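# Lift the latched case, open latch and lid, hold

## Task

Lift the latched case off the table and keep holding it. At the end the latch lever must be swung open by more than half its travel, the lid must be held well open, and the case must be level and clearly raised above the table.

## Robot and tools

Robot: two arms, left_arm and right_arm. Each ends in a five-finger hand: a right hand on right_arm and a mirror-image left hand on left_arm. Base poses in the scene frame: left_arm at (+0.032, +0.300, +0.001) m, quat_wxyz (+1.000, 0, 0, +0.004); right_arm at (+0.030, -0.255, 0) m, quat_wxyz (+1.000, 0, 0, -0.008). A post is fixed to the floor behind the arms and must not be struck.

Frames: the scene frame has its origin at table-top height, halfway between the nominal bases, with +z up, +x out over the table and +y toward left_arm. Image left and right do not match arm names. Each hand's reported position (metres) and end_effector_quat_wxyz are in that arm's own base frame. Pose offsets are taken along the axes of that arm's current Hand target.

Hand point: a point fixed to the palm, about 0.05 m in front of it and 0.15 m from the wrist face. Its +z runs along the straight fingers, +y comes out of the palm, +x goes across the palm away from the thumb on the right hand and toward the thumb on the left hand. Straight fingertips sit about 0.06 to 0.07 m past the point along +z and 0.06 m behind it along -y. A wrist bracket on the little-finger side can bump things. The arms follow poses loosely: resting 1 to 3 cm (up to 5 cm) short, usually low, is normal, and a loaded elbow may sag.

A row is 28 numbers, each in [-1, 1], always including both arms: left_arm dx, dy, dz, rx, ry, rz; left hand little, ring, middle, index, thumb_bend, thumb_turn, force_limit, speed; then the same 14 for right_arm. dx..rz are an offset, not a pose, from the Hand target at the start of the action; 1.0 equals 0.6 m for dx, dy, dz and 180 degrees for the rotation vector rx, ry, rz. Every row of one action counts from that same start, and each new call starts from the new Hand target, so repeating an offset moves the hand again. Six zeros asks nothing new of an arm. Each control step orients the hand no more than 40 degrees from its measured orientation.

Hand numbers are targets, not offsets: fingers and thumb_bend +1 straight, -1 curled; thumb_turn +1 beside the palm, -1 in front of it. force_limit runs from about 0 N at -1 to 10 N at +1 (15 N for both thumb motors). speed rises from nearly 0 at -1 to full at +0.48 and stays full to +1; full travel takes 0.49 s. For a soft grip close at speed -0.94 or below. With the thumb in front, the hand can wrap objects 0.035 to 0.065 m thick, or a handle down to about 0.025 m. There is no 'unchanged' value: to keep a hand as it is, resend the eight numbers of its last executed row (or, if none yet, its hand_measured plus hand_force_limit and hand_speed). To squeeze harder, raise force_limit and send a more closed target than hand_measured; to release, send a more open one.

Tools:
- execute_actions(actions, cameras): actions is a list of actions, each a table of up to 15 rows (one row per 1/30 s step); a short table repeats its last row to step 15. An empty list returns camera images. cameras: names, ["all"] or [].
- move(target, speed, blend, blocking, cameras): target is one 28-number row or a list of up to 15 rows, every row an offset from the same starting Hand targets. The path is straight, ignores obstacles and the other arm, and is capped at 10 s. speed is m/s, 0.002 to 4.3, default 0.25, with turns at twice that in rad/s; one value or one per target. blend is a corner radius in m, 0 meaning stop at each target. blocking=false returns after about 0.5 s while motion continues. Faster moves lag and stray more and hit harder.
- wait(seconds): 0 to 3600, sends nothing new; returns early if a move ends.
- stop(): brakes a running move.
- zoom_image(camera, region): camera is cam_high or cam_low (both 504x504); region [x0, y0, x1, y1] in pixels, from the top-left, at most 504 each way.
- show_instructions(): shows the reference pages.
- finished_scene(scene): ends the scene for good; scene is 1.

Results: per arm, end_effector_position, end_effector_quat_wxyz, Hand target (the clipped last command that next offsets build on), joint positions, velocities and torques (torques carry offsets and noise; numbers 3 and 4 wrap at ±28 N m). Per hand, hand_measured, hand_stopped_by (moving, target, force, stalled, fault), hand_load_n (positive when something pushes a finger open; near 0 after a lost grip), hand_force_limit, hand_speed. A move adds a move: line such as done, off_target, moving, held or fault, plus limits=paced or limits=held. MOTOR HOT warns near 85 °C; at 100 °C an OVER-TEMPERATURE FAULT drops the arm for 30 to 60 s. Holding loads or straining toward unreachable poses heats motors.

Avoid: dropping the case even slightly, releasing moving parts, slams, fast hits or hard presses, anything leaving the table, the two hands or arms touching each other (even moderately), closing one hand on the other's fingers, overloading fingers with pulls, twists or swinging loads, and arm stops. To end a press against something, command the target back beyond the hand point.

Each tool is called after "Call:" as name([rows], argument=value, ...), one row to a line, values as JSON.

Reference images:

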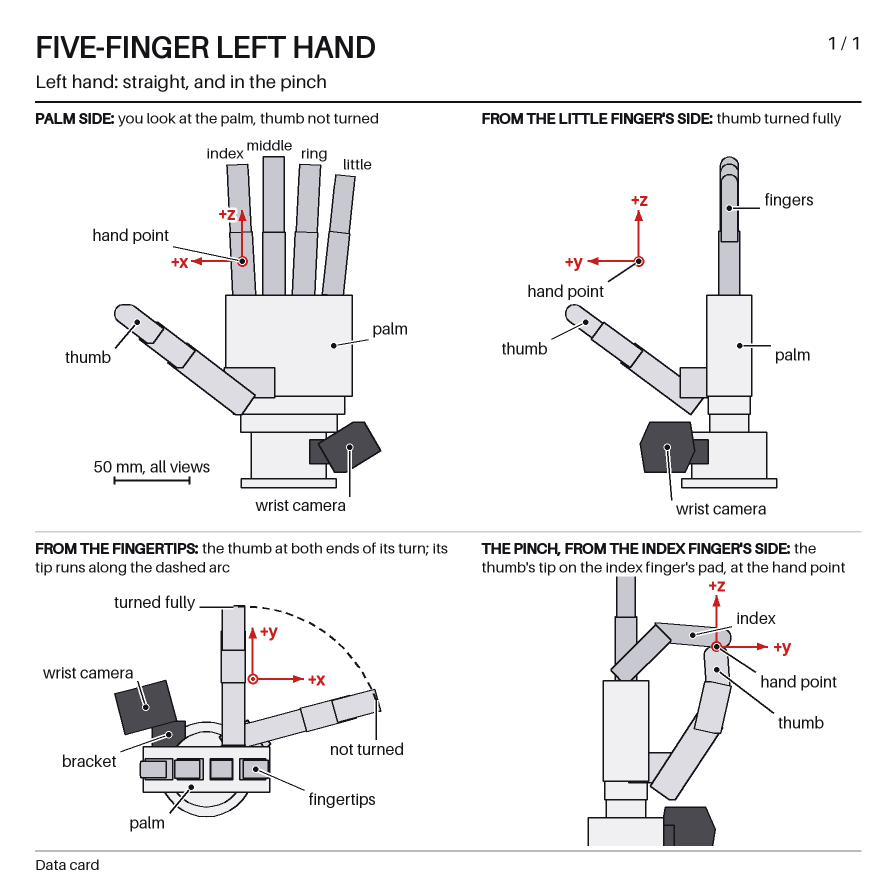

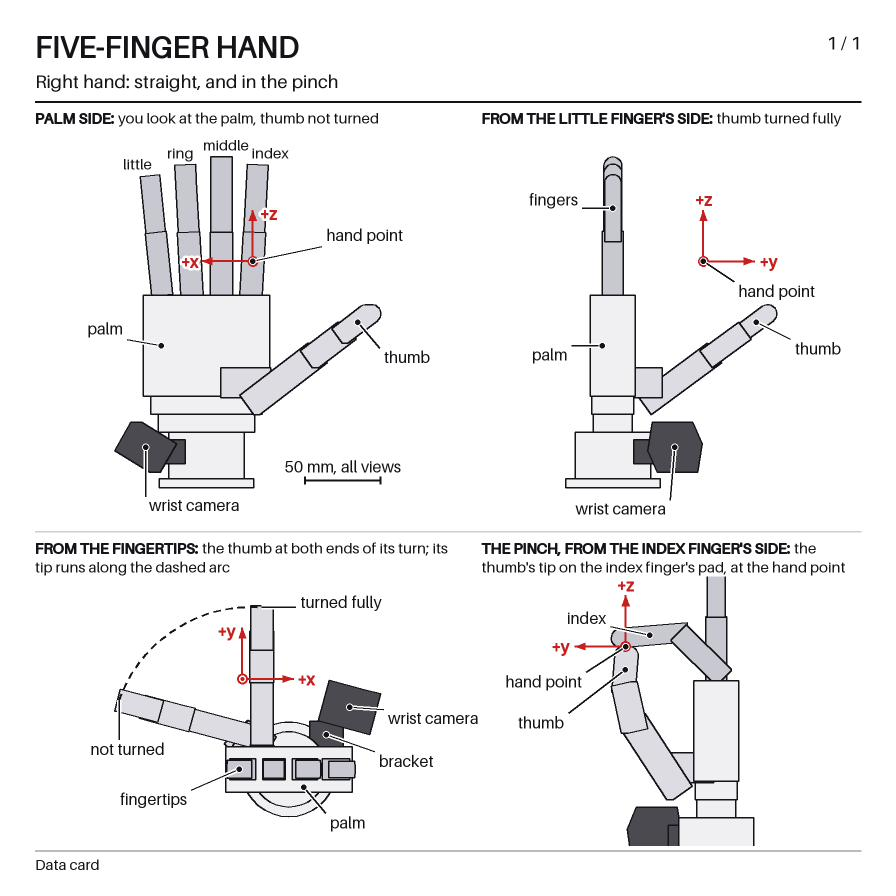

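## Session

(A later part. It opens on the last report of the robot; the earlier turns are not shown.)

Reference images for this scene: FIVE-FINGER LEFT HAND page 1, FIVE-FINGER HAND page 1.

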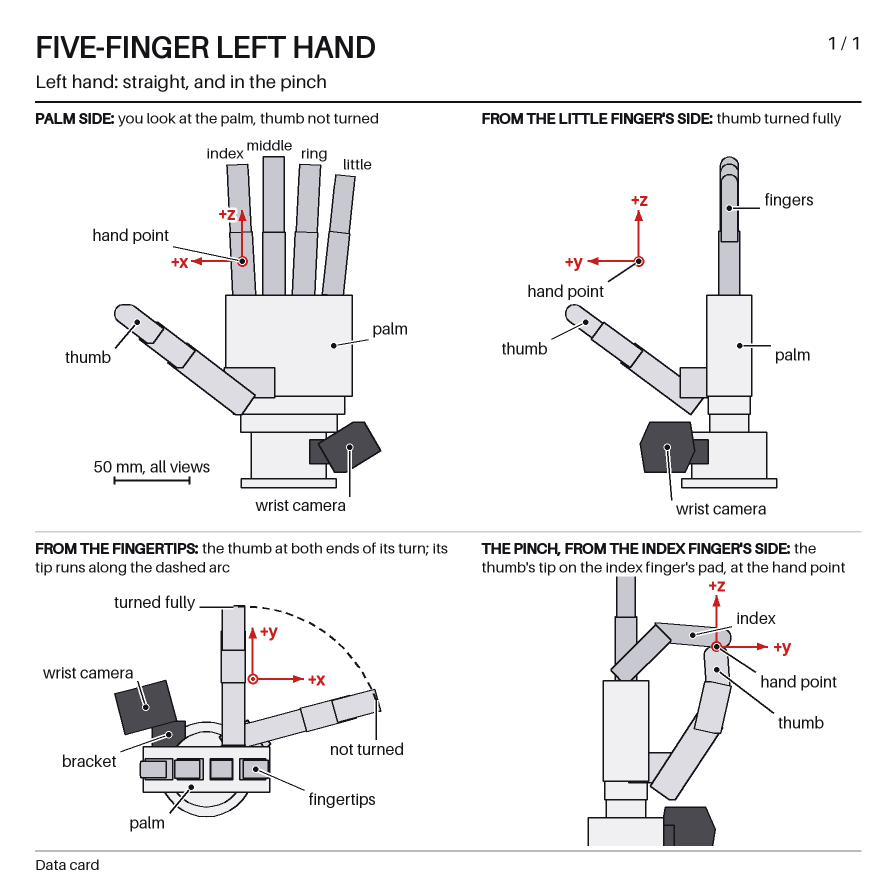

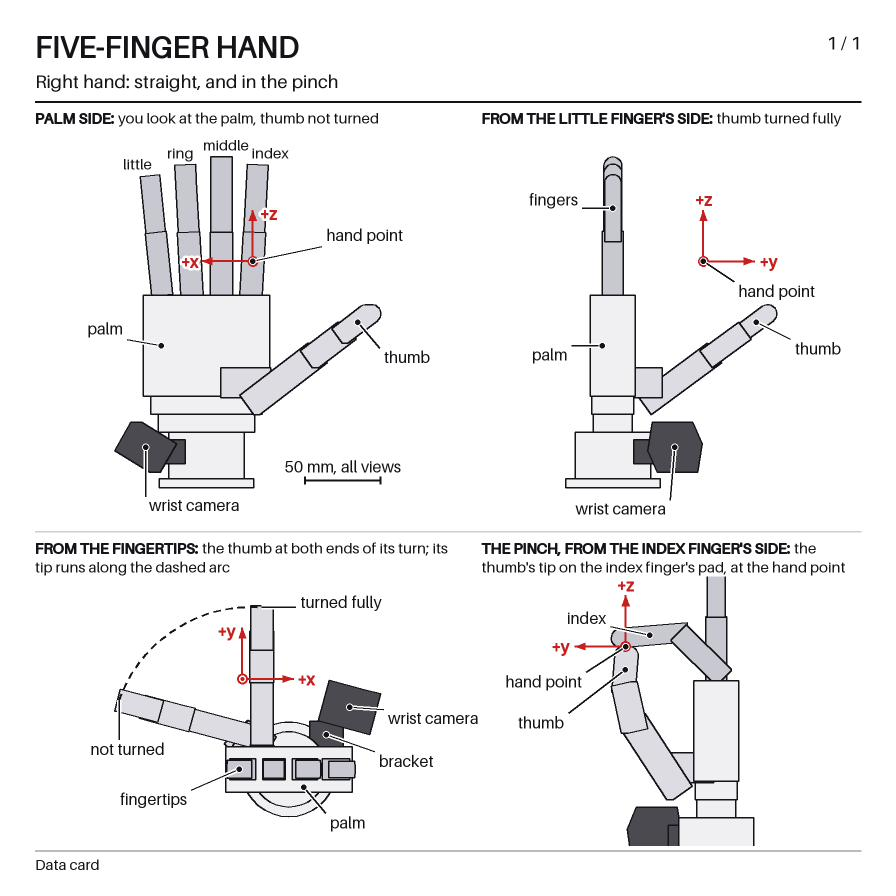

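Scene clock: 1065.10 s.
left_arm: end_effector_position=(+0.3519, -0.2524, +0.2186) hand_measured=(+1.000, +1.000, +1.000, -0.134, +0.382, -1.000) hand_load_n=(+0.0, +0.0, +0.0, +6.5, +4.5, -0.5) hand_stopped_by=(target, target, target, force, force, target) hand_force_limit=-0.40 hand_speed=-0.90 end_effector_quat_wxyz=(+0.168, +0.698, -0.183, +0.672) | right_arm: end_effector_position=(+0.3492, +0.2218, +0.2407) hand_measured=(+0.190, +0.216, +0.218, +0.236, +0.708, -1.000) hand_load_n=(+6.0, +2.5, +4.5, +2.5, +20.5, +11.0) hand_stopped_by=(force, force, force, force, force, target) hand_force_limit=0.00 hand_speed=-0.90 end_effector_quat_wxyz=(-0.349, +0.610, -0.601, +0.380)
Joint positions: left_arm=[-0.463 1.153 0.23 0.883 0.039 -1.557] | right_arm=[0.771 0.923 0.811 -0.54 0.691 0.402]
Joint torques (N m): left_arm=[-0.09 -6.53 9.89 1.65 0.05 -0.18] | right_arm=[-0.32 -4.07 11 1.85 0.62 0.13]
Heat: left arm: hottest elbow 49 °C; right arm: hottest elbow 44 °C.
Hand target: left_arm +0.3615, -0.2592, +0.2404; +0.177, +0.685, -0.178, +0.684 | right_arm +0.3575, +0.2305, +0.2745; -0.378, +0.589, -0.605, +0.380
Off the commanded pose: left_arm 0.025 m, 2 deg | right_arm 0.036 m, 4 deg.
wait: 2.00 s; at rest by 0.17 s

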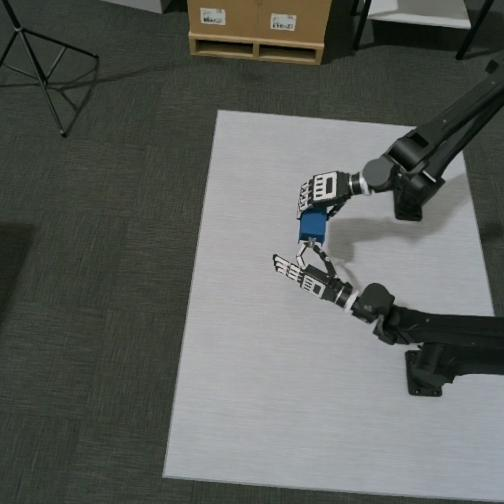

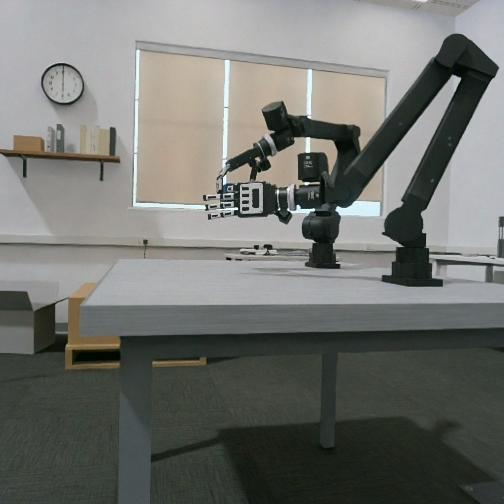

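Call:
move(target=[0.0167,-0.0233,-0.013,0,0,0,1,1,1,-0.3,0.1,-1,-0.4,-0.9,0,0,0,0,0,0,-0.3,-0.3,-0.3,-0.3,-0.3,-1,0.0,-0.9], speed=0.05, cameras=["cam_low","cam_high"])

Call:
zoom_image(camera="cam_high", region=[290, 220, 330, 260])

Scene clock: 1068.83 s.
left_arm: end_effector_position=(+0.3504, -0.2410, +0.2298) hand_measured=(+1.000, +1.000, +1.000, -0.134, +0.382, -1.000) hand_load_n=(+0.0, +0.0, +0.0, +0.0, +0.0, -0.5) hand_stopped_by=(target, target, target, force, force, target) hand_force_limit=-0.40 hand_speed=-0.90 end_effector_quat_wxyz=(+0.173, +0.695, -0.186, +0.672) | right_arm: end_effector_position=(+0.3485, +0.2221, +0.2407) hand_measured=(+0.190, +0.216, +0.218, +0.236, +0.708, -1.000) hand_load_n=(+6.0, +2.5, +5.0, +3.0, +20.0, +12.0) hand_stopped_by=(force, force, force, force, force, target) hand_force_limit=0.00 hand_speed=-0.90 end_effector_quat_wxyz=(-0.349, +0.611, -0.600, +0.380)
Joint positions: left_arm=[-0.414 1.081 0.23 0.814 0.099 -1.558] | right_arm=[0.774 0.923 0.811 -0.542 0.694 0.403]
Joint torques (N m): left_arm=[0.79 -5.89 10.19 1.62 0.02 -0.17] | right_arm=[-0.44 -4.07 11 1.94 0.54 0.13]
Heat: left arm: hottest elbow 49 °C; right arm: hottest elbow 44 °C.
Hand target: left_arm +0.3615, -0.2432, +0.2504; +0.177, +0.685, -0.178, +0.684 | right_arm +0.3574, +0.2305, +0.2744; -0.378, +0.590, -0.605, +0.380
Off the commanded pose: left_arm 0.024 m, 2 deg | right_arm 0.036 m, 4 deg.
move: off_target (left_arm)

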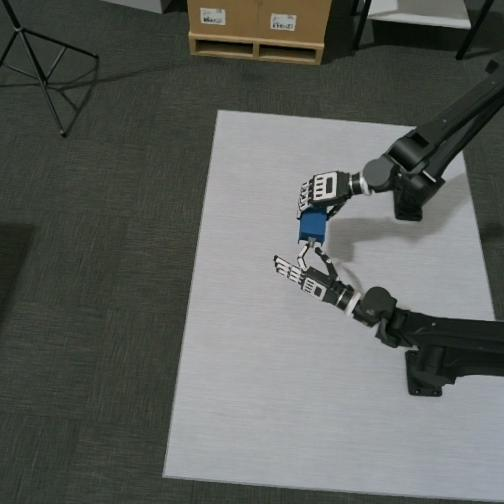

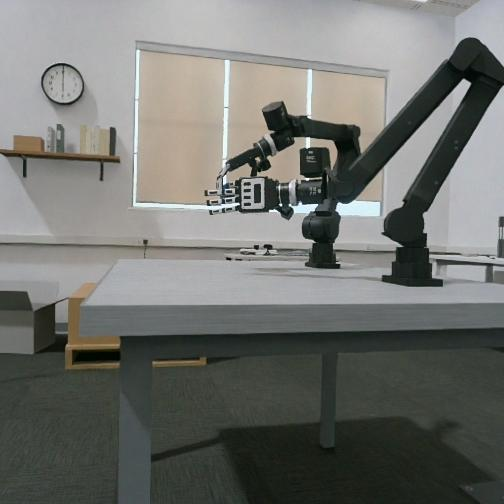

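Scaled by 12.600.

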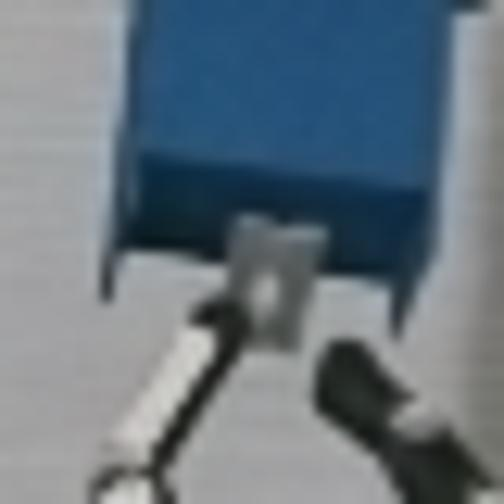

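Call:
move([
  [0,0,0,0,0,0,1,1,1,0.05,0.49,-1,-0.5,-0.6,0,0,0,0,0,0,-0.3,-0.3,-0.3,-0.3,-0.3,-1,0.0,-0.9],
  [0,-0.0175,-0.0097,0,0,0,1,1,1,0.05,0.49,-1,-0.5,-0.6,0,0,0,0,0,0,-0.3,-0.3,-0.3,-0.3,-0.3,-1,0.0,-0.9],
  [-0.0233,-0.0175,-0.0097,0,0,0,1,1,1,0.05,0.49,-1,-0.5,-0.6,0,0,0,0,0,0,-0.3,-0.3,-0.3,-0.3,-0.3,-1,0.0,-0.9],
  [-0.0233,0.0274,0.0152,0,0,0,1,1,1,0.05,0.49,-1,-0.5,-0.6,0,0,0,0,0,0,-0.3,-0.3,-0.3,-0.3,-0.3,-1,0.0,-0.9],
], speed=0.1, cameras=["cam_low","cam_high"])

Call:
zoom_image(camera="cam_high", region=[290, 220, 330, 260])

Scene clock: 1091.47 s.
left_arm: end_effector_position=(+0.3506, -0.2563, +0.2132) hand_measured=(+1.000, +1.000, +1.000, +0.050, +0.490, -1.000) hand_load_n=(+0.0, +0.0, +0.0, +0.0, +0.0, -0.5) hand_stopped_by=(target, target, target, target, target, target) hand_force_limit=-0.50 hand_speed=-0.60 end_effector_quat_wxyz=(+0.170, +0.702, -0.187, +0.666) | right_arm: end_effector_position=(+0.3485, +0.2221, +0.2407) hand_measured=(+0.190, +0.216, +0.218, +0.236, +0.708, -1.000) hand_load_n=(+5.5, +2.5, +5.0, +2.5, +20.0, +12.0) hand_stopped_by=(force, force, force, force, force, target) hand_force_limit=0.00 hand_speed=-0.90 end_effector_quat_wxyz=(-0.349, +0.611, -0.600, +0.380)
Joint positions: left_arm=[-0.475 1.165 0.23 0.881 0.034 -1.558] | right_arm=[0.774 0.923 0.811 -0.542 0.694 0.403]
Joint torques (N m): left_arm=[0.09 -5.66 9.65 2.66 -0.18 -0.17] | right_arm=[-0.44 -4.01 11 1.92 0.53 0.13]
Motor temperatures (°C): left_arm=[28 33 47 30 29 26] | right_arm=[28 32 45 28 28 29]
Heat: left arm: hottest elbow 47 °C; right arm: hottest elbow 45 °C.
Hand target: left_arm +0.3614, -0.2620, +0.2364; +0.177, +0.685, -0.178, +0.684 | right_arm +0.3574, +0.2305, +0.2744; -0.378, +0.590, -0.605, +0.380
Off the commanded pose: left_arm 0.026 m, 3 deg | right_arm 0.036 m, 4 deg.
move: off_target (left_arm)

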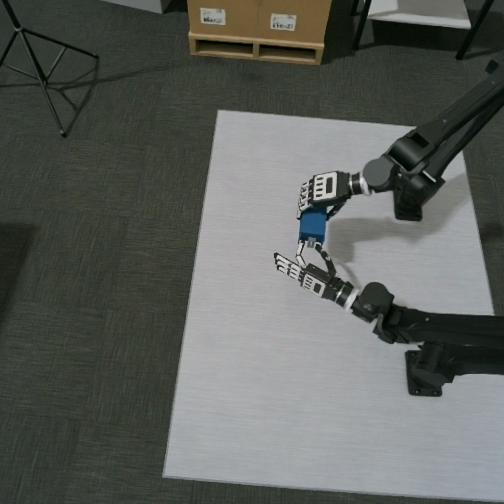

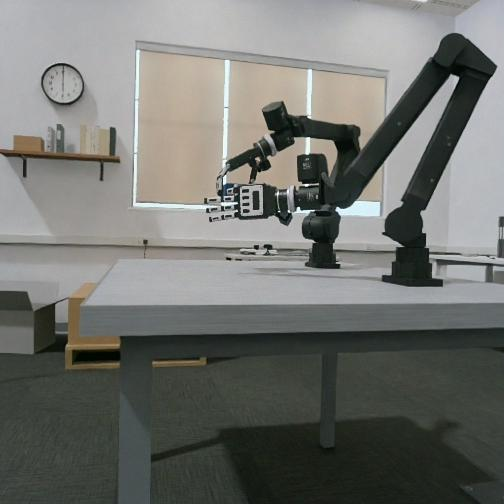

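Scaled by 12.600.

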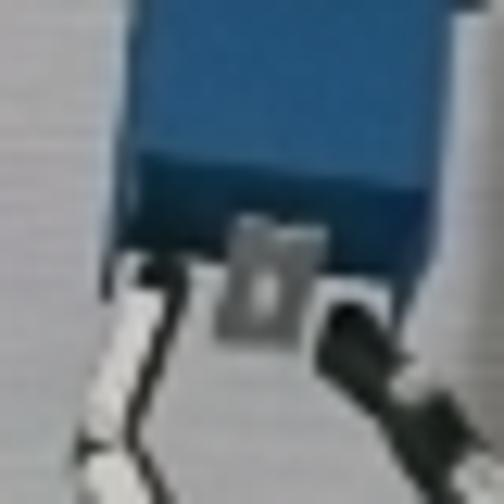

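Call:
execute_actions([
  [[0,0,0,0,0,0,1,1,1,-0.3,0.1,-1,-0.5,-0.9,0,0,0,0,0,0,-0.3,-0.3,-0.3,-0.3,-0.3,-1,0.0,-0.9]],
  [[0,0,0,0,0,0,1,1,1,-0.3,0.1,-1,-0.5,-0.9,0,0,0,0,0,0,-0.3,-0.3,-0.3,-0.3,-0.3,-1,0.0,-0.9]],
  [[0,0,0,0,0,0,1,1,1,-0.3,0.1,-1,-0.5,-0.9,0,0,0,0,0,0,-0.3,-0.3,-0.3,-0.3,-0.3,-1,0.0,-0.9]],
  [[0,0,0,0,0,0,1,1,1,-0.4,0.0,-1,0.2,-0.9,0,0,0,0,0,0,-0.3,-0.3,-0.3,-0.3,-0.3,-1,0.0,-0.9]],
  [[0,0,0,0,0,0,1,1,1,-0.4,0.0,-1,0.2,-0.9,0,0,0,0,0,0,-0.3,-0.3,-0.3,-0.3,-0.3,-1,0.0,-0.9]],
], cameras=["cam_low","cam_high"])

Call:
zoom_image(camera="cam_high", region=[290, 220, 330, 260])

Scene clock: 1096.47 s.
left_arm: end_effector_position=(+0.3510, -0.2559, +0.2132) hand_measured=(+1.000, +1.000, +1.000, -0.134, +0.360, -1.000) hand_load_n=(+0.0, +0.5, +0.0, +11.5, +9.0, -1.0) hand_stopped_by=(target, target, target, force, force, target) hand_force_limit=0.20 hand_speed=-0.90 end_effector_quat_wxyz=(+0.168, +0.702, -0.186, +0.667) | right_arm: end_effector_position=(+0.3482, +0.2227, +0.2405) hand_measured=(+0.190, +0.216, +0.218, +0.236, +0.708, -1.000) hand_load_n=(+6.0, +2.5, +5.0, +2.5, +20.0, +12.0) hand_stopped_by=(force, force, force, force, force, target) hand_force_limit=0.00 hand_speed=-0.90 end_effector_quat_wxyz=(-0.350, +0.612, -0.600, +0.379)
Joint positions: left_arm=[-0.475 1.165 0.23 0.881 0.031 -1.558] | right_arm=[0.774 0.923 0.811 -0.542 0.69 0.403]
Joint torques (N m): left_arm=[0.09 -5.66 9.65 2.66 -0.04 -0.17] | right_arm=[-0.5 -4.01 10.99 1.94 0.67 0.13]
Heat: left arm: hottest elbow 47 °C; right arm: hottest elbow 45 °C.
Hand target: left_arm +0.3614, -0.2620, +0.2364; +0.177, +0.685, -0.178, +0.684 | right_arm +0.3575, +0.2305, +0.2744; -0.378, +0.589, -0.605, +0.380
Off the commanded pose: left_arm 0.026 m, 3 deg | right_arm 0.036 m, 4 deg.

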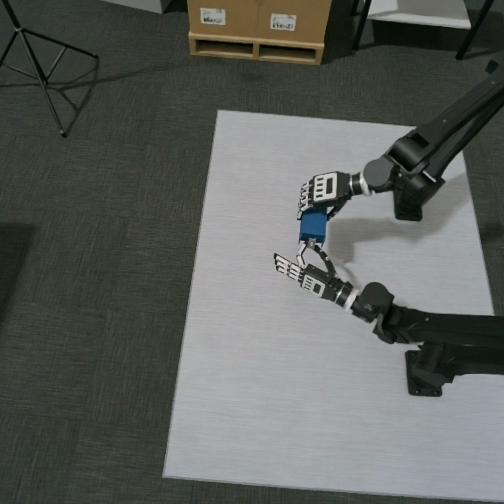

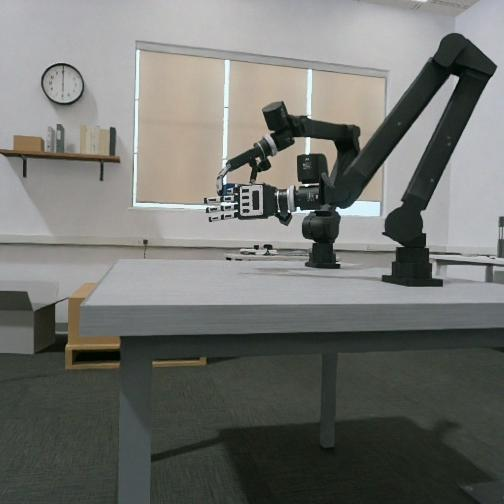

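Scaled by 12.600.

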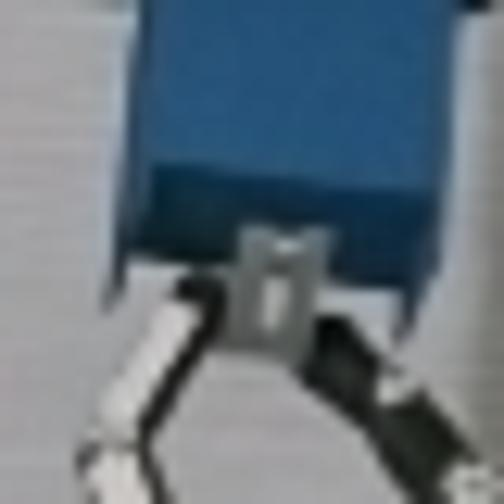

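Call:
move([
  [0.0093,-0.016,-0.0089,0,0,0,1,1,1,-0.4,0.0,-1,0.2,-0.9,0,0,0,0,0,0,-0.3,-0.3,-0.3,-0.3,-0.3,-1,0.0,-0.9],
  [0.0213,-0.0245,-0.0136,0,0,0,1,1,1,-0.4,0.0,-1,0.2,-0.9,0,0,0,0,0,0,-0.3,-0.3,-0.3,-0.3,-0.3,-1,0.0,-0.9],
], speed=0.05, blend=0.003, cameras=["cam_low","cam_high"])

Call:
zoom_image(camera="cam_high", region=[290, 220, 330, 260])

Scene clock: 1099.17 s.
left_arm: end_effector_position=(+0.3497, -0.2453, +0.2231) hand_measured=(+1.000, +1.000, +1.000, -0.134, +0.360, -1.000) hand_load_n=(+0.0, +0.0, +0.0, +13.5, +6.0, -2.0) hand_stopped_by=(target, target, target, force, force, target) hand_force_limit=0.20 hand_speed=-0.90 end_effector_quat_wxyz=(+0.174, +0.700, -0.189, +0.666) | right_arm: end_effector_position=(+0.3470, +0.2274, +0.2434) hand_measured=(+0.190, +0.216, +0.218, +0.236, +0.708, -1.000) hand_load_n=(+6.5, +3.0, +4.5, +2.0, +20.5, +11.0) hand_stopped_by=(force, force, force, force, force, target) hand_force_limit=0.00 hand_speed=-0.90 end_effector_quat_wxyz=(-0.356, +0.612, -0.600, +0.374)
Joint positions: left_arm=[-0.426 1.098 0.23 0.815 0.093 -1.558] | right_arm=[0.781 0.922 0.816 -0.542 0.684 0.41]
Joint torques (N m): left_arm=[1.14 -6.89 10.07 1.91 -0.05 -0.17] | right_arm=[-0.85 -3.96 10.71 1.94 0.9 0.06]
Heat: left arm: hottest elbow 47 °C; right arm: hottest elbow 46 °C.
Hand target: left_arm +0.3614, -0.2452, +0.2493; +0.177, +0.685, -0.178, +0.684 | right_arm +0.3574, +0.2305, +0.2745; -0.378, +0.589, -0.604, +0.380
Off the commanded pose: left_arm 0.029 m, 3 deg | right_arm 0.033 m, 4 deg.
move: off_target (left_arm)

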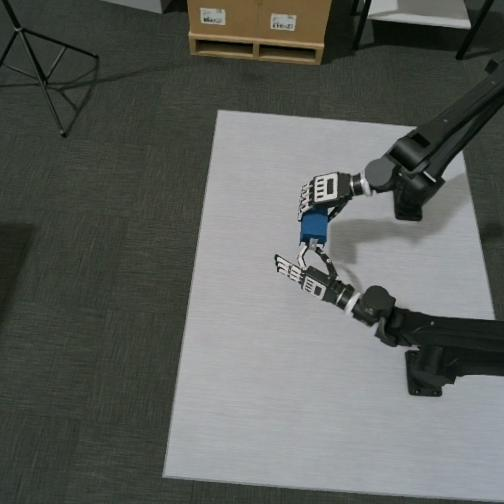

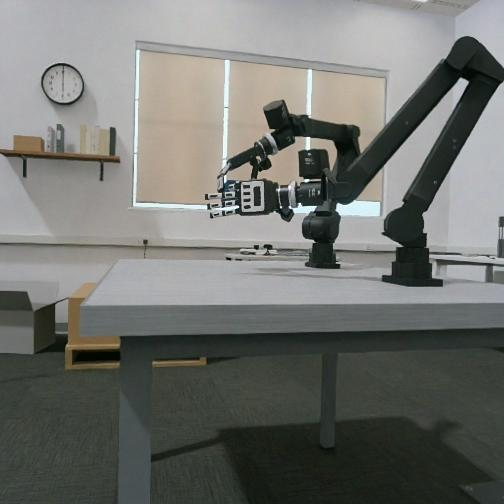

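Scaled by 12.600.

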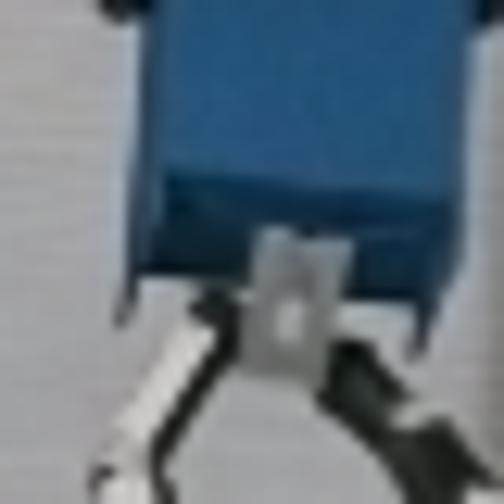

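Call:
move(target=[0.025,-0.0146,-0.0081,0,0,0,1,1,1,-0.4,0.0,-1,0.2,-0.9,0,0,0,0,0,0,-0.3,-0.3,-0.3,-0.3,-0.3,-1,0.0,-0.9], speed=0.05, cameras=["cam_low","cam_high"])

Call:
zoom_image(camera="cam_high", region=[290, 220, 330, 260])

Call:
zoom_image(camera="cam_low", region=[205, 160, 265, 220])

Scene clock: 1101.77 s.
left_arm: end_effector_position=(+0.3500, -0.2326, +0.2352) hand_measured=(+1.000, +1.000, +1.000, -0.134, +0.358, -1.000) hand_load_n=(+0.0, +0.0, +0.0, +4.0, +1.5, -0.5) hand_stopped_by=(target, target, target, force, force, target) hand_force_limit=0.20 hand_speed=-0.90 end_effector_quat_wxyz=(+0.172, +0.702, -0.185, +0.666) | right_arm: end_effector_position=(+0.3464, +0.2284, +0.2434) hand_measured=(+0.190, +0.216, +0.218, +0.236, +0.708, -1.000) hand_load_n=(+6.0, +3.0, +4.5, +2.0, +20.5, +11.0) hand_stopped_by=(force, force, force, force, force, target) hand_force_limit=0.00 hand_speed=-0.90 end_effector_quat_wxyz=(-0.356, +0.613, -0.599, +0.373)
Joint positions: left_arm=[-0.382 1.015 0.235 0.725 0.128 -1.558] | right_arm=[0.783 0.922 0.816 -0.542 0.683 0.41]
Joint torques (N m): left_arm=[0.73 -5.95 11.25 1.78 0.13 -0.17] | right_arm=[-1.08 -3.96 10.69 1.94 0.95 0.07]
Heat: left arm: hottest elbow 47 °C; right arm: hottest elbow 45 °C.
Hand target: left_arm +0.3615, -0.2352, +0.2643; +0.177, +0.685, -0.178, +0.684 | right_arm +0.3575, +0.2305, +0.2744; -0.378, +0.589, -0.605, +0.380
Off the commanded pose: left_arm 0.031 m, 3 deg | right_arm 0.033 m, 4 deg.
move: off_target (left_arm)

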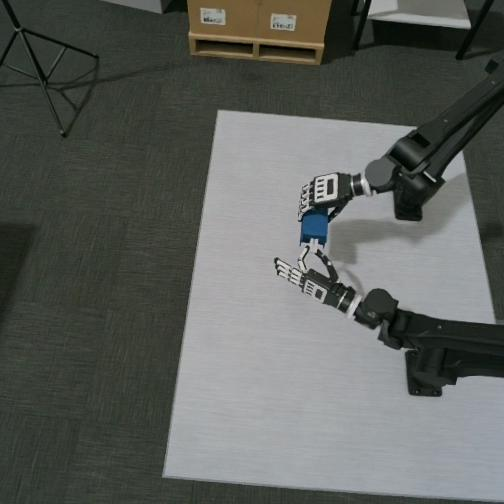

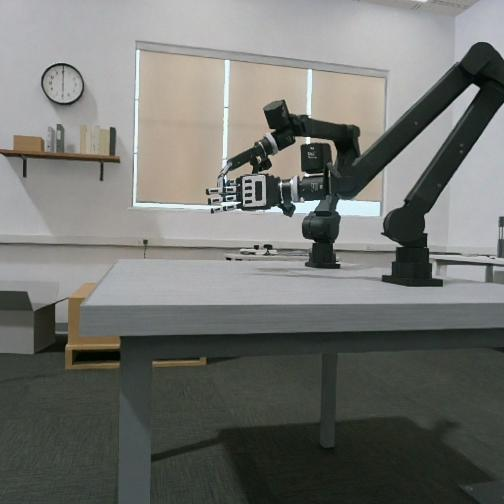

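Scaled by 12.600.

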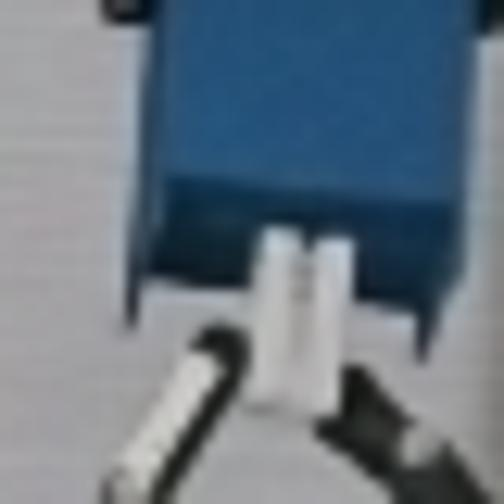

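Scaled by 8.400.

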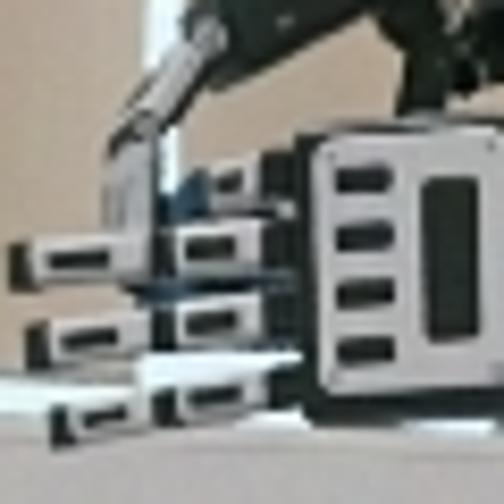

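Call:
move(target=[0.03,0.0044,0.0024,0,0,0,1,1,1,-0.4,0.0,-1,0.2,-0.9,0,0,0,0,0,0,-0.3,-0.3,-0.3,-0.3,-0.3,-1,0.0,-0.9], speed=0.05, cameras=["cam_low","cam_high"])

Call:
zoom_image(camera="cam_high", region=[290, 220, 330, 260])

Call:
zoom_image(camera="cam_low", region=[205, 160, 265, 220])

Scene clock: 1104.67 s.
left_arm: end_effector_position=(+0.3521, -0.2320, +0.2505) hand_measured=(+1.000, +1.000, +1.000, -0.134, +0.358, -1.000) hand_load_n=(+0.0, +0.0, +0.0, +1.0, +0.0, -0.5) hand_stopped_by=(target, target, target, force, force, target) hand_force_limit=0.20 hand_speed=-0.90 end_effector_quat_wxyz=(+0.169, +0.703, -0.183, +0.666) | right_arm: end_effector_position=(+0.3471, +0.2268, +0.2439) hand_measured=(+0.190, +0.216, +0.218, +0.236, +0.708, -1.000) hand_load_n=(+6.0, +2.5, +4.5, +2.5, +20.5, +12.0) hand_stopped_by=(force, force, force, force, force, target) hand_force_limit=0.00 hand_speed=-0.90 end_effector_quat_wxyz=(-0.355, +0.610, -0.600, +0.377)
Joint positions: left_arm=[-0.382 0.952 0.262 0.633 0.12 -1.558] | right_arm=[0.783 0.921 0.816 -0.542 0.691 0.41]
Joint torques (N m): left_arm=[-0.21 -5.42 12.08 1.77 -0.04 -0.17] | right_arm=[-1.03 -4.01 10.76 1.92 0.66 0.06]
Heat: left arm: hottest elbow 47 °C; right arm: hottest elbow 45 °C.
Hand target: left_arm +0.3615, -0.2382, +0.2822; +0.177, +0.685, -0.178, +0.684 | right_arm +0.3575, +0.2304, +0.2745; -0.378, +0.589, -0.605, +0.380
Off the commanded pose: left_arm 0.034 m, 3 deg | right_arm 0.032 m, 4 deg.
move: off_target (left_arm)

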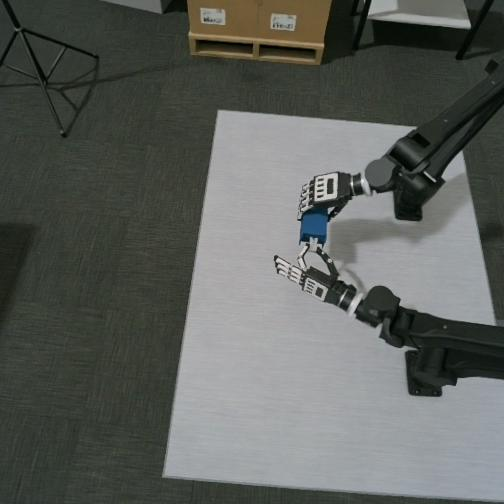

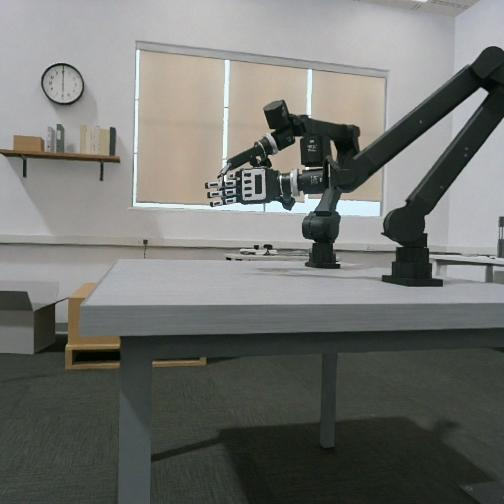

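Scaled by 12.600.

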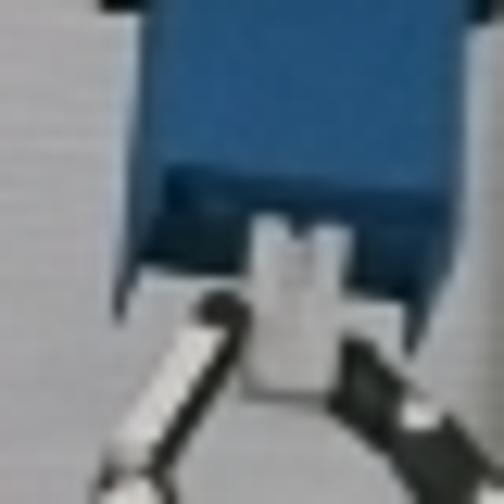

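Scaled by 8.400.

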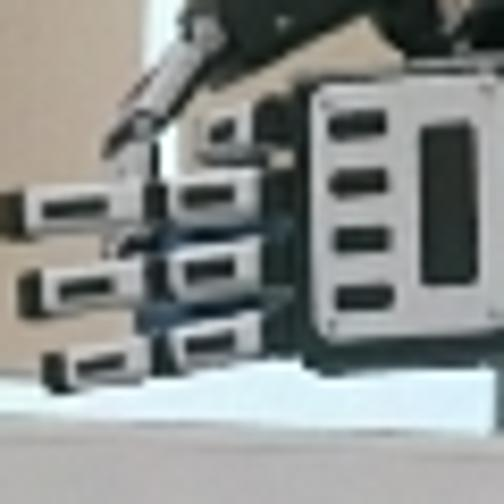

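Call:
move([
  [0,0,0,0,0,0,1,1,1,0.05,0.49,-1,-0.5,-0.6,0,0,0,0,0,0,-0.3,-0.3,-0.3,-0.3,-0.3,-1,0.0,-0.9],
  [0,-0.0728,-0.0405,0,0,0,1,1,1,0.05,0.49,-1,-0.5,-0.6,0,0,0,0,0,0,-0.3,-0.3,-0.3,-0.3,-0.3,-1,0.0,-0.9],
  [-0.08,-0.1328,-0.12,0,0,0,1,1,1,0.05,0.49,-1,-0.5,-0.6,0,0,0,0,0,0,-0.3,-0.3,-0.3,-0.3,-0.3,-1,0.0,-0.9],
], speed=0.12, cameras=["cam_low","cam_high"])

Call:
zoom_image(camera="cam_high", region=[290, 220, 330, 260])

Call:
zoom_image(camera="cam_low", region=[205, 160, 265, 220])

Scene clock: 1109.07 s.
left_arm: end_effector_position=(+0.3380, -0.1343, +0.2331) hand_measured=(+1.000, +1.000, +1.000, +0.050, +0.490, -1.000) hand_load_n=(+0.0, +0.0, +0.0, +0.0, +0.0, +0.0) hand_stopped_by=(target, target, target, target, target, target) hand_force_limit=-0.50 hand_speed=-0.60 end_effector_quat_wxyz=(+0.175, +0.687, -0.181, +0.681) | right_arm: end_effector_position=(+0.3474, +0.2261, +0.2441) hand_measured=(+0.190, +0.216, +0.218, +0.236, +0.708, -1.000) hand_load_n=(+5.5, +2.5, +4.5, +3.0, +20.0, +12.0) hand_stopped_by=(force, force, force, force, force, target) hand_force_limit=0.00 hand_speed=-0.90 end_effector_quat_wxyz=(-0.354, +0.610, -0.600, +0.378)
Joint positions: left_arm=[0.069 0.946 0.154 0.78 0.577 -1.558] | right_arm=[0.782 0.921 0.816 -0.542 0.694 0.41]
Joint torques (N m): left_arm=[0.44 -3.31 7.15 2.48 0.03 -0.16] | right_arm=[-1.03 -3.9 10.7 1.94 0.56 0.06]
Heat: left arm: hottest elbow 47 °C; right arm: hottest elbow 46 °C.
Hand target: left_arm +0.3374, -0.1335, +0.2344; +0.177, +0.685, -0.178, +0.684 | right_arm +0.3575, +0.2304, +0.2745; -0.378, +0.589, -0.605, +0.380
Off the commanded pose: left_arm 0.002 m, 1 deg | right_arm 0.032 m, 4 deg.
move: done

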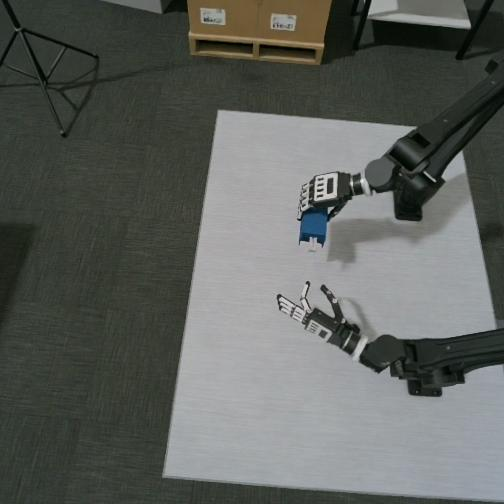

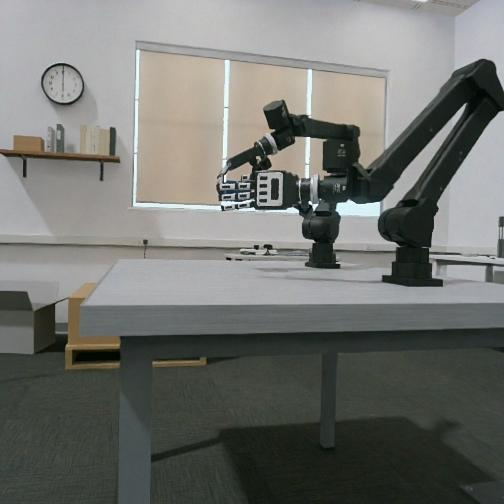

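Scaled by 12.600.

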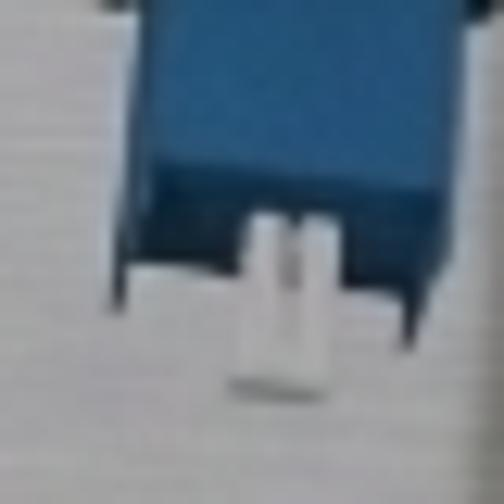

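Scaled by 8.400.

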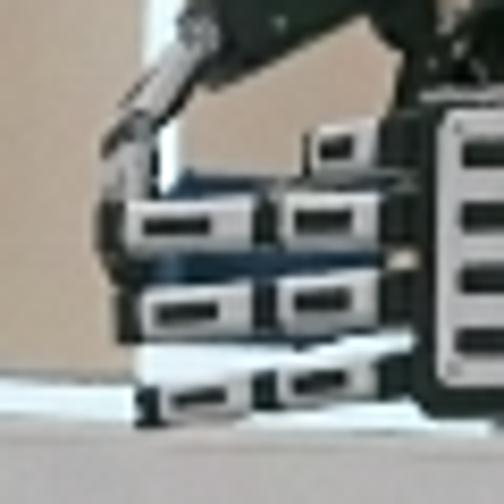

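Call:
move([
  [0,0,0,0,0,0,1,1,1,0.05,0.49,-1,-0.5,-0.6,0.0031,0.3087,0.146,0,0,0,-0.3,-0.3,-0.3,-0.3,-0.3,-1,0.0,-0.9],
  [0,0,0,0,0,0,1,1,1,0.05,0.49,-1,-0.5,-0.6,0.0033,0.3365,0.1591,0,0,0,-0.3,-0.3,-0.3,-0.3,-0.3,-1,0.0,-0.9],
], speed=[0.12,0.04], cameras=["cam_low","cam_high"])

Call:
zoom_image(camera="cam_low", region=[205, 230, 265, 290])

Scene clock: 1118.53 s.
left_arm: end_effector_position=(+0.3380, -0.1343, +0.2331) hand_measured=(+1.000, +1.000, +1.000, +0.050, +0.490, -1.000) hand_load_n=(+0.0, +0.0, +0.0, +0.0, +0.0, -0.5) hand_stopped_by=(target, target, target, target, target, target) hand_force_limit=-0.50 hand_speed=-0.60 end_effector_quat_wxyz=(+0.175, +0.687, -0.181, +0.681) | right_arm: end_effector_position=(+0.3536, +0.2308, +0.0494) hand_measured=(+0.190, +0.216, +0.218, +0.236, +0.708, -1.000) hand_load_n=(+6.0, +2.5, +5.0, +3.0, +20.0, +12.0) hand_stopped_by=(force, force, force, force, force, target) hand_force_limit=0.00 hand_speed=-0.90 end_effector_quat_wxyz=(-0.372, +0.597, -0.601, +0.379)
Joint positions: left_arm=[0.069 0.946 0.154 0.78 0.577 -1.558] | right_arm=[0.781 1.253 0.426 0.223 0.696 0.41]
Joint torques (N m): left_arm=[0.44 -3.25 7.15 2.48 0.03 -0.16] | right_arm=[-1.03 -4.25 5.3 2.7 0.44 0.05]
Heat: left arm: hottest elbow 47 °C; right arm: hottest elbow 46 °C.
Hand target: left_arm +0.3374, -0.1335, +0.2344; +0.177, +0.685, -0.178, +0.684 | right_arm +0.3579, +0.2304, +0.0512; -0.378, +0.589, -0.605, +0.380
Off the commanded pose: left_arm 0.002 m, 1 deg | right_arm 0.005 m, 1 deg.
move: done

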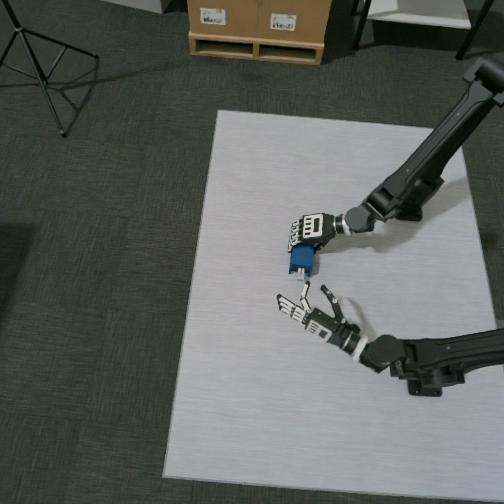

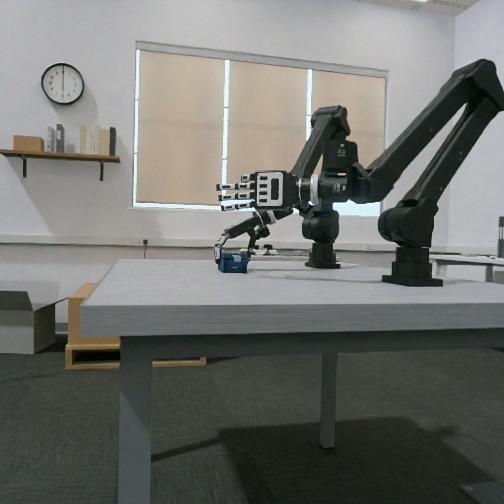

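Scaled by 8.400.

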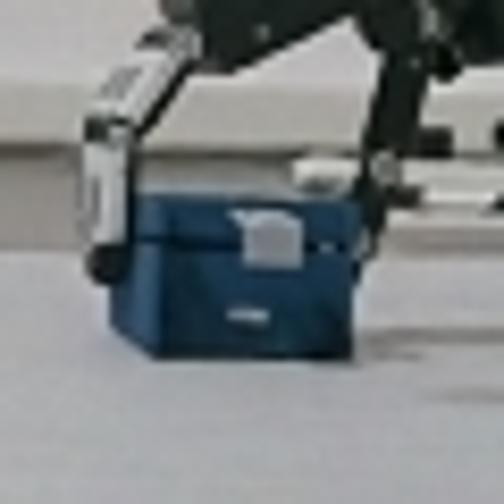

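Call:
move([
  [0,0,0,0,0,0,1,1,1,0.05,0.49,-1,-0.5,-0.6,0,0,0,0,0,0,0.9,0.9,0.9,0.9,1,-1,-0.3,-0.85],
  [0,0,0,0,0,0,1,1,1,0.05,0.49,-1,-0.5,-0.6,0,-0.08,-0.05,0,0,0,0.9,0.9,0.9,0.9,1,-1,-0.3,-0.85],
  [0,0,0,0,0,0,1,1,1,0.05,0.49,-1,-0.5,-0.6,0.25,-0.2,-0.2,0,0,0,0.9,0.9,0.9,0.9,1,-1,-0.3,-0.85],
], speed=[0.1,0.1,0.25], cameras=["cam_low","cam_high"])

Call:
zoom_image(camera="cam_low", region=[210, 245, 250, 280])

Call:
zoom_image(camera="cam_high", region=[275, 220, 325, 290])

Scene clock: 1124.93 s.
left_arm: end_effector_position=(+0.3380, -0.1343, +0.2331) hand_measured=(+1.000, +1.000, +1.000, +0.050, +0.490, -1.000) hand_load_n=(+0.0, +0.0, +0.0, +0.0, +0.0, +0.0) hand_stopped_by=(target, target, target, target, target, target) hand_force_limit=-0.50 hand_speed=-0.60 end_effector_quat_wxyz=(+0.175, +0.687, -0.181, +0.681) | right_arm: end_effector_position=(+0.2909, +0.0782, +0.1822) hand_measured=(+0.900, +0.900, +0.900, +0.900, +1.000, -1.000) hand_load_n=(+0.0, +0.0, +0.0, +0.0, +0.0, +0.0) hand_stopped_by=(target, target, target, target, target, target) hand_force_limit=-0.30 hand_speed=-0.85 end_effector_quat_wxyz=(-0.364, +0.594, -0.614, +0.371)
Joint positions: left_arm=[0.069 0.946 0.154 0.78 0.577 -1.558] | right_arm=[0.339 0.435 0.458 -0.529 0.323 0.181]
Joint torques (N m): left_arm=[0.44 -3.25 7.16 2.5 0.03 -0.16] | right_arm=[-0.44 1.08 11.1 1.8 0.15 -0.15]
Heat: left arm: hottest elbow 47 °C; right arm: hottest elbow 46 °C.
Hand target: left_arm +0.3374, -0.1335, +0.2344; +0.177, +0.685, -0.178, +0.684 | right_arm +0.2974, +0.0802, +0.2094; -0.378, +0.590, -0.605, +0.380
Off the commanded pose: left_arm 0.002 m, 1 deg | right_arm 0.028 m, 2 deg.
move: off_target (right_arm)

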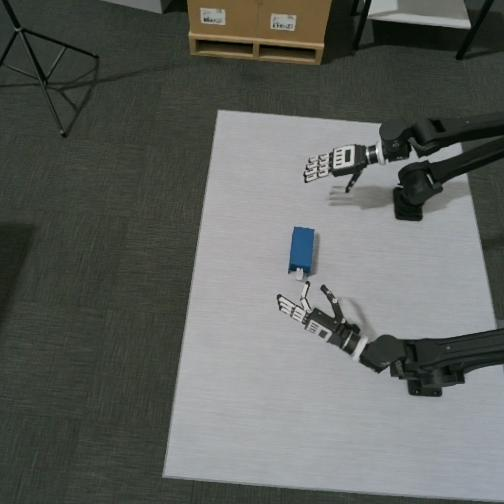

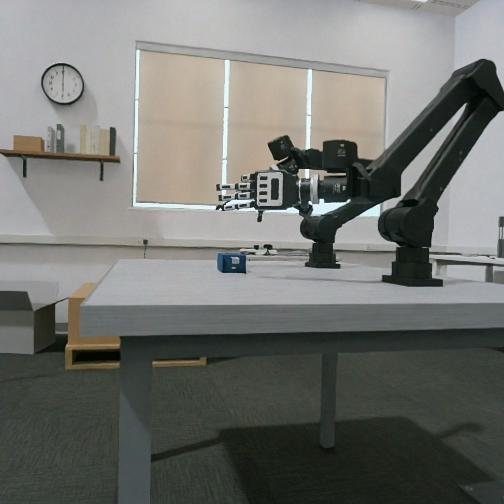

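Scaled by 12.600.

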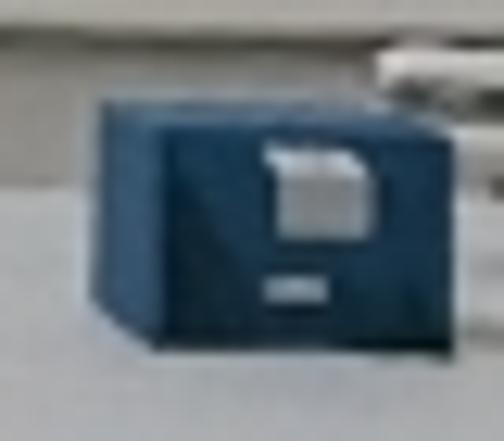

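Scaled by 7.200.

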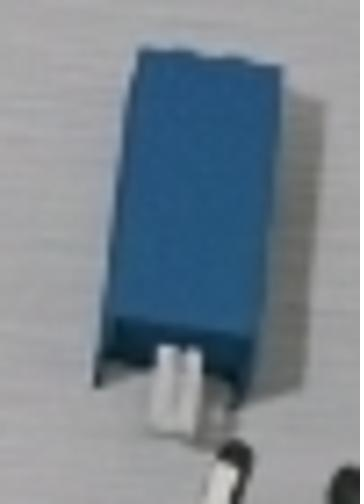

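Call:
move(target=[-0.0567,0.0733,0.0275,0.0932,-0.2564,0.4321,1,1,1,0.05,0.49,-1,-0.5,-0.6,0,0,0,0,0,0,0.9,0.9,0.9,0.9,1,-1,-0.3,-0.85], speed=0.4)

Scene clock: 1133.83 s.
left_arm: end_effector_position=(+0.3209, -0.1696, +0.1722) hand_measured=(+1.000, +1.000, +1.000, +0.050, +0.490, -1.000) hand_load_n=(-0.5, +0.0, +0.0, +0.0, +0.0, +0.0) hand_stopped_by=(target, target, target, target, target, target) hand_force_limit=-0.50 hand_speed=-0.60 end_effector_quat_wxyz=(-0.447, +0.640, -0.522, +0.344) | right_arm: end_effector_position=(+0.2909, +0.0782, +0.1822) hand_measured=(+0.900, +0.900, +0.900, +0.900, +1.000, -1.000) hand_load_n=(+0.0, +0.0, +0.0, +0.0, +0.0, +0.0) hand_stopped_by=(target, target, target, target, target, target) hand_force_limit=-0.30 hand_speed=-0.85 end_effector_quat_wxyz=(-0.364, +0.594, -0.614, +0.371)
Joint positions: left_arm=[-0.836 0.826 0.538 -0.392 -0.953 -0.553] | right_arm=[0.339 0.435 0.458 -0.529 0.323 0.18]
Joint torques (N m): left_arm=[0.03 -4.31 13.6 1.06 -0.73 0.16] | right_arm=[-0.44 1.08 11.1 1.78 0.14 -0.15]
Heat: left arm: hottest elbow 48 °C; right arm: hottest elbow 47 °C.
Hand target: left_arm +0.3303, -0.1799, +0.2003; -0.447, +0.638, -0.514, +0.359 | right_arm +0.2974, +0.0802, +0.2094; -0.378, +0.590, -0.605, +0.380
Off the commanded pose: left_arm 0.031 m, 2 deg | right_arm 0.028 m, 2 deg.
move: off_target (left_arm)


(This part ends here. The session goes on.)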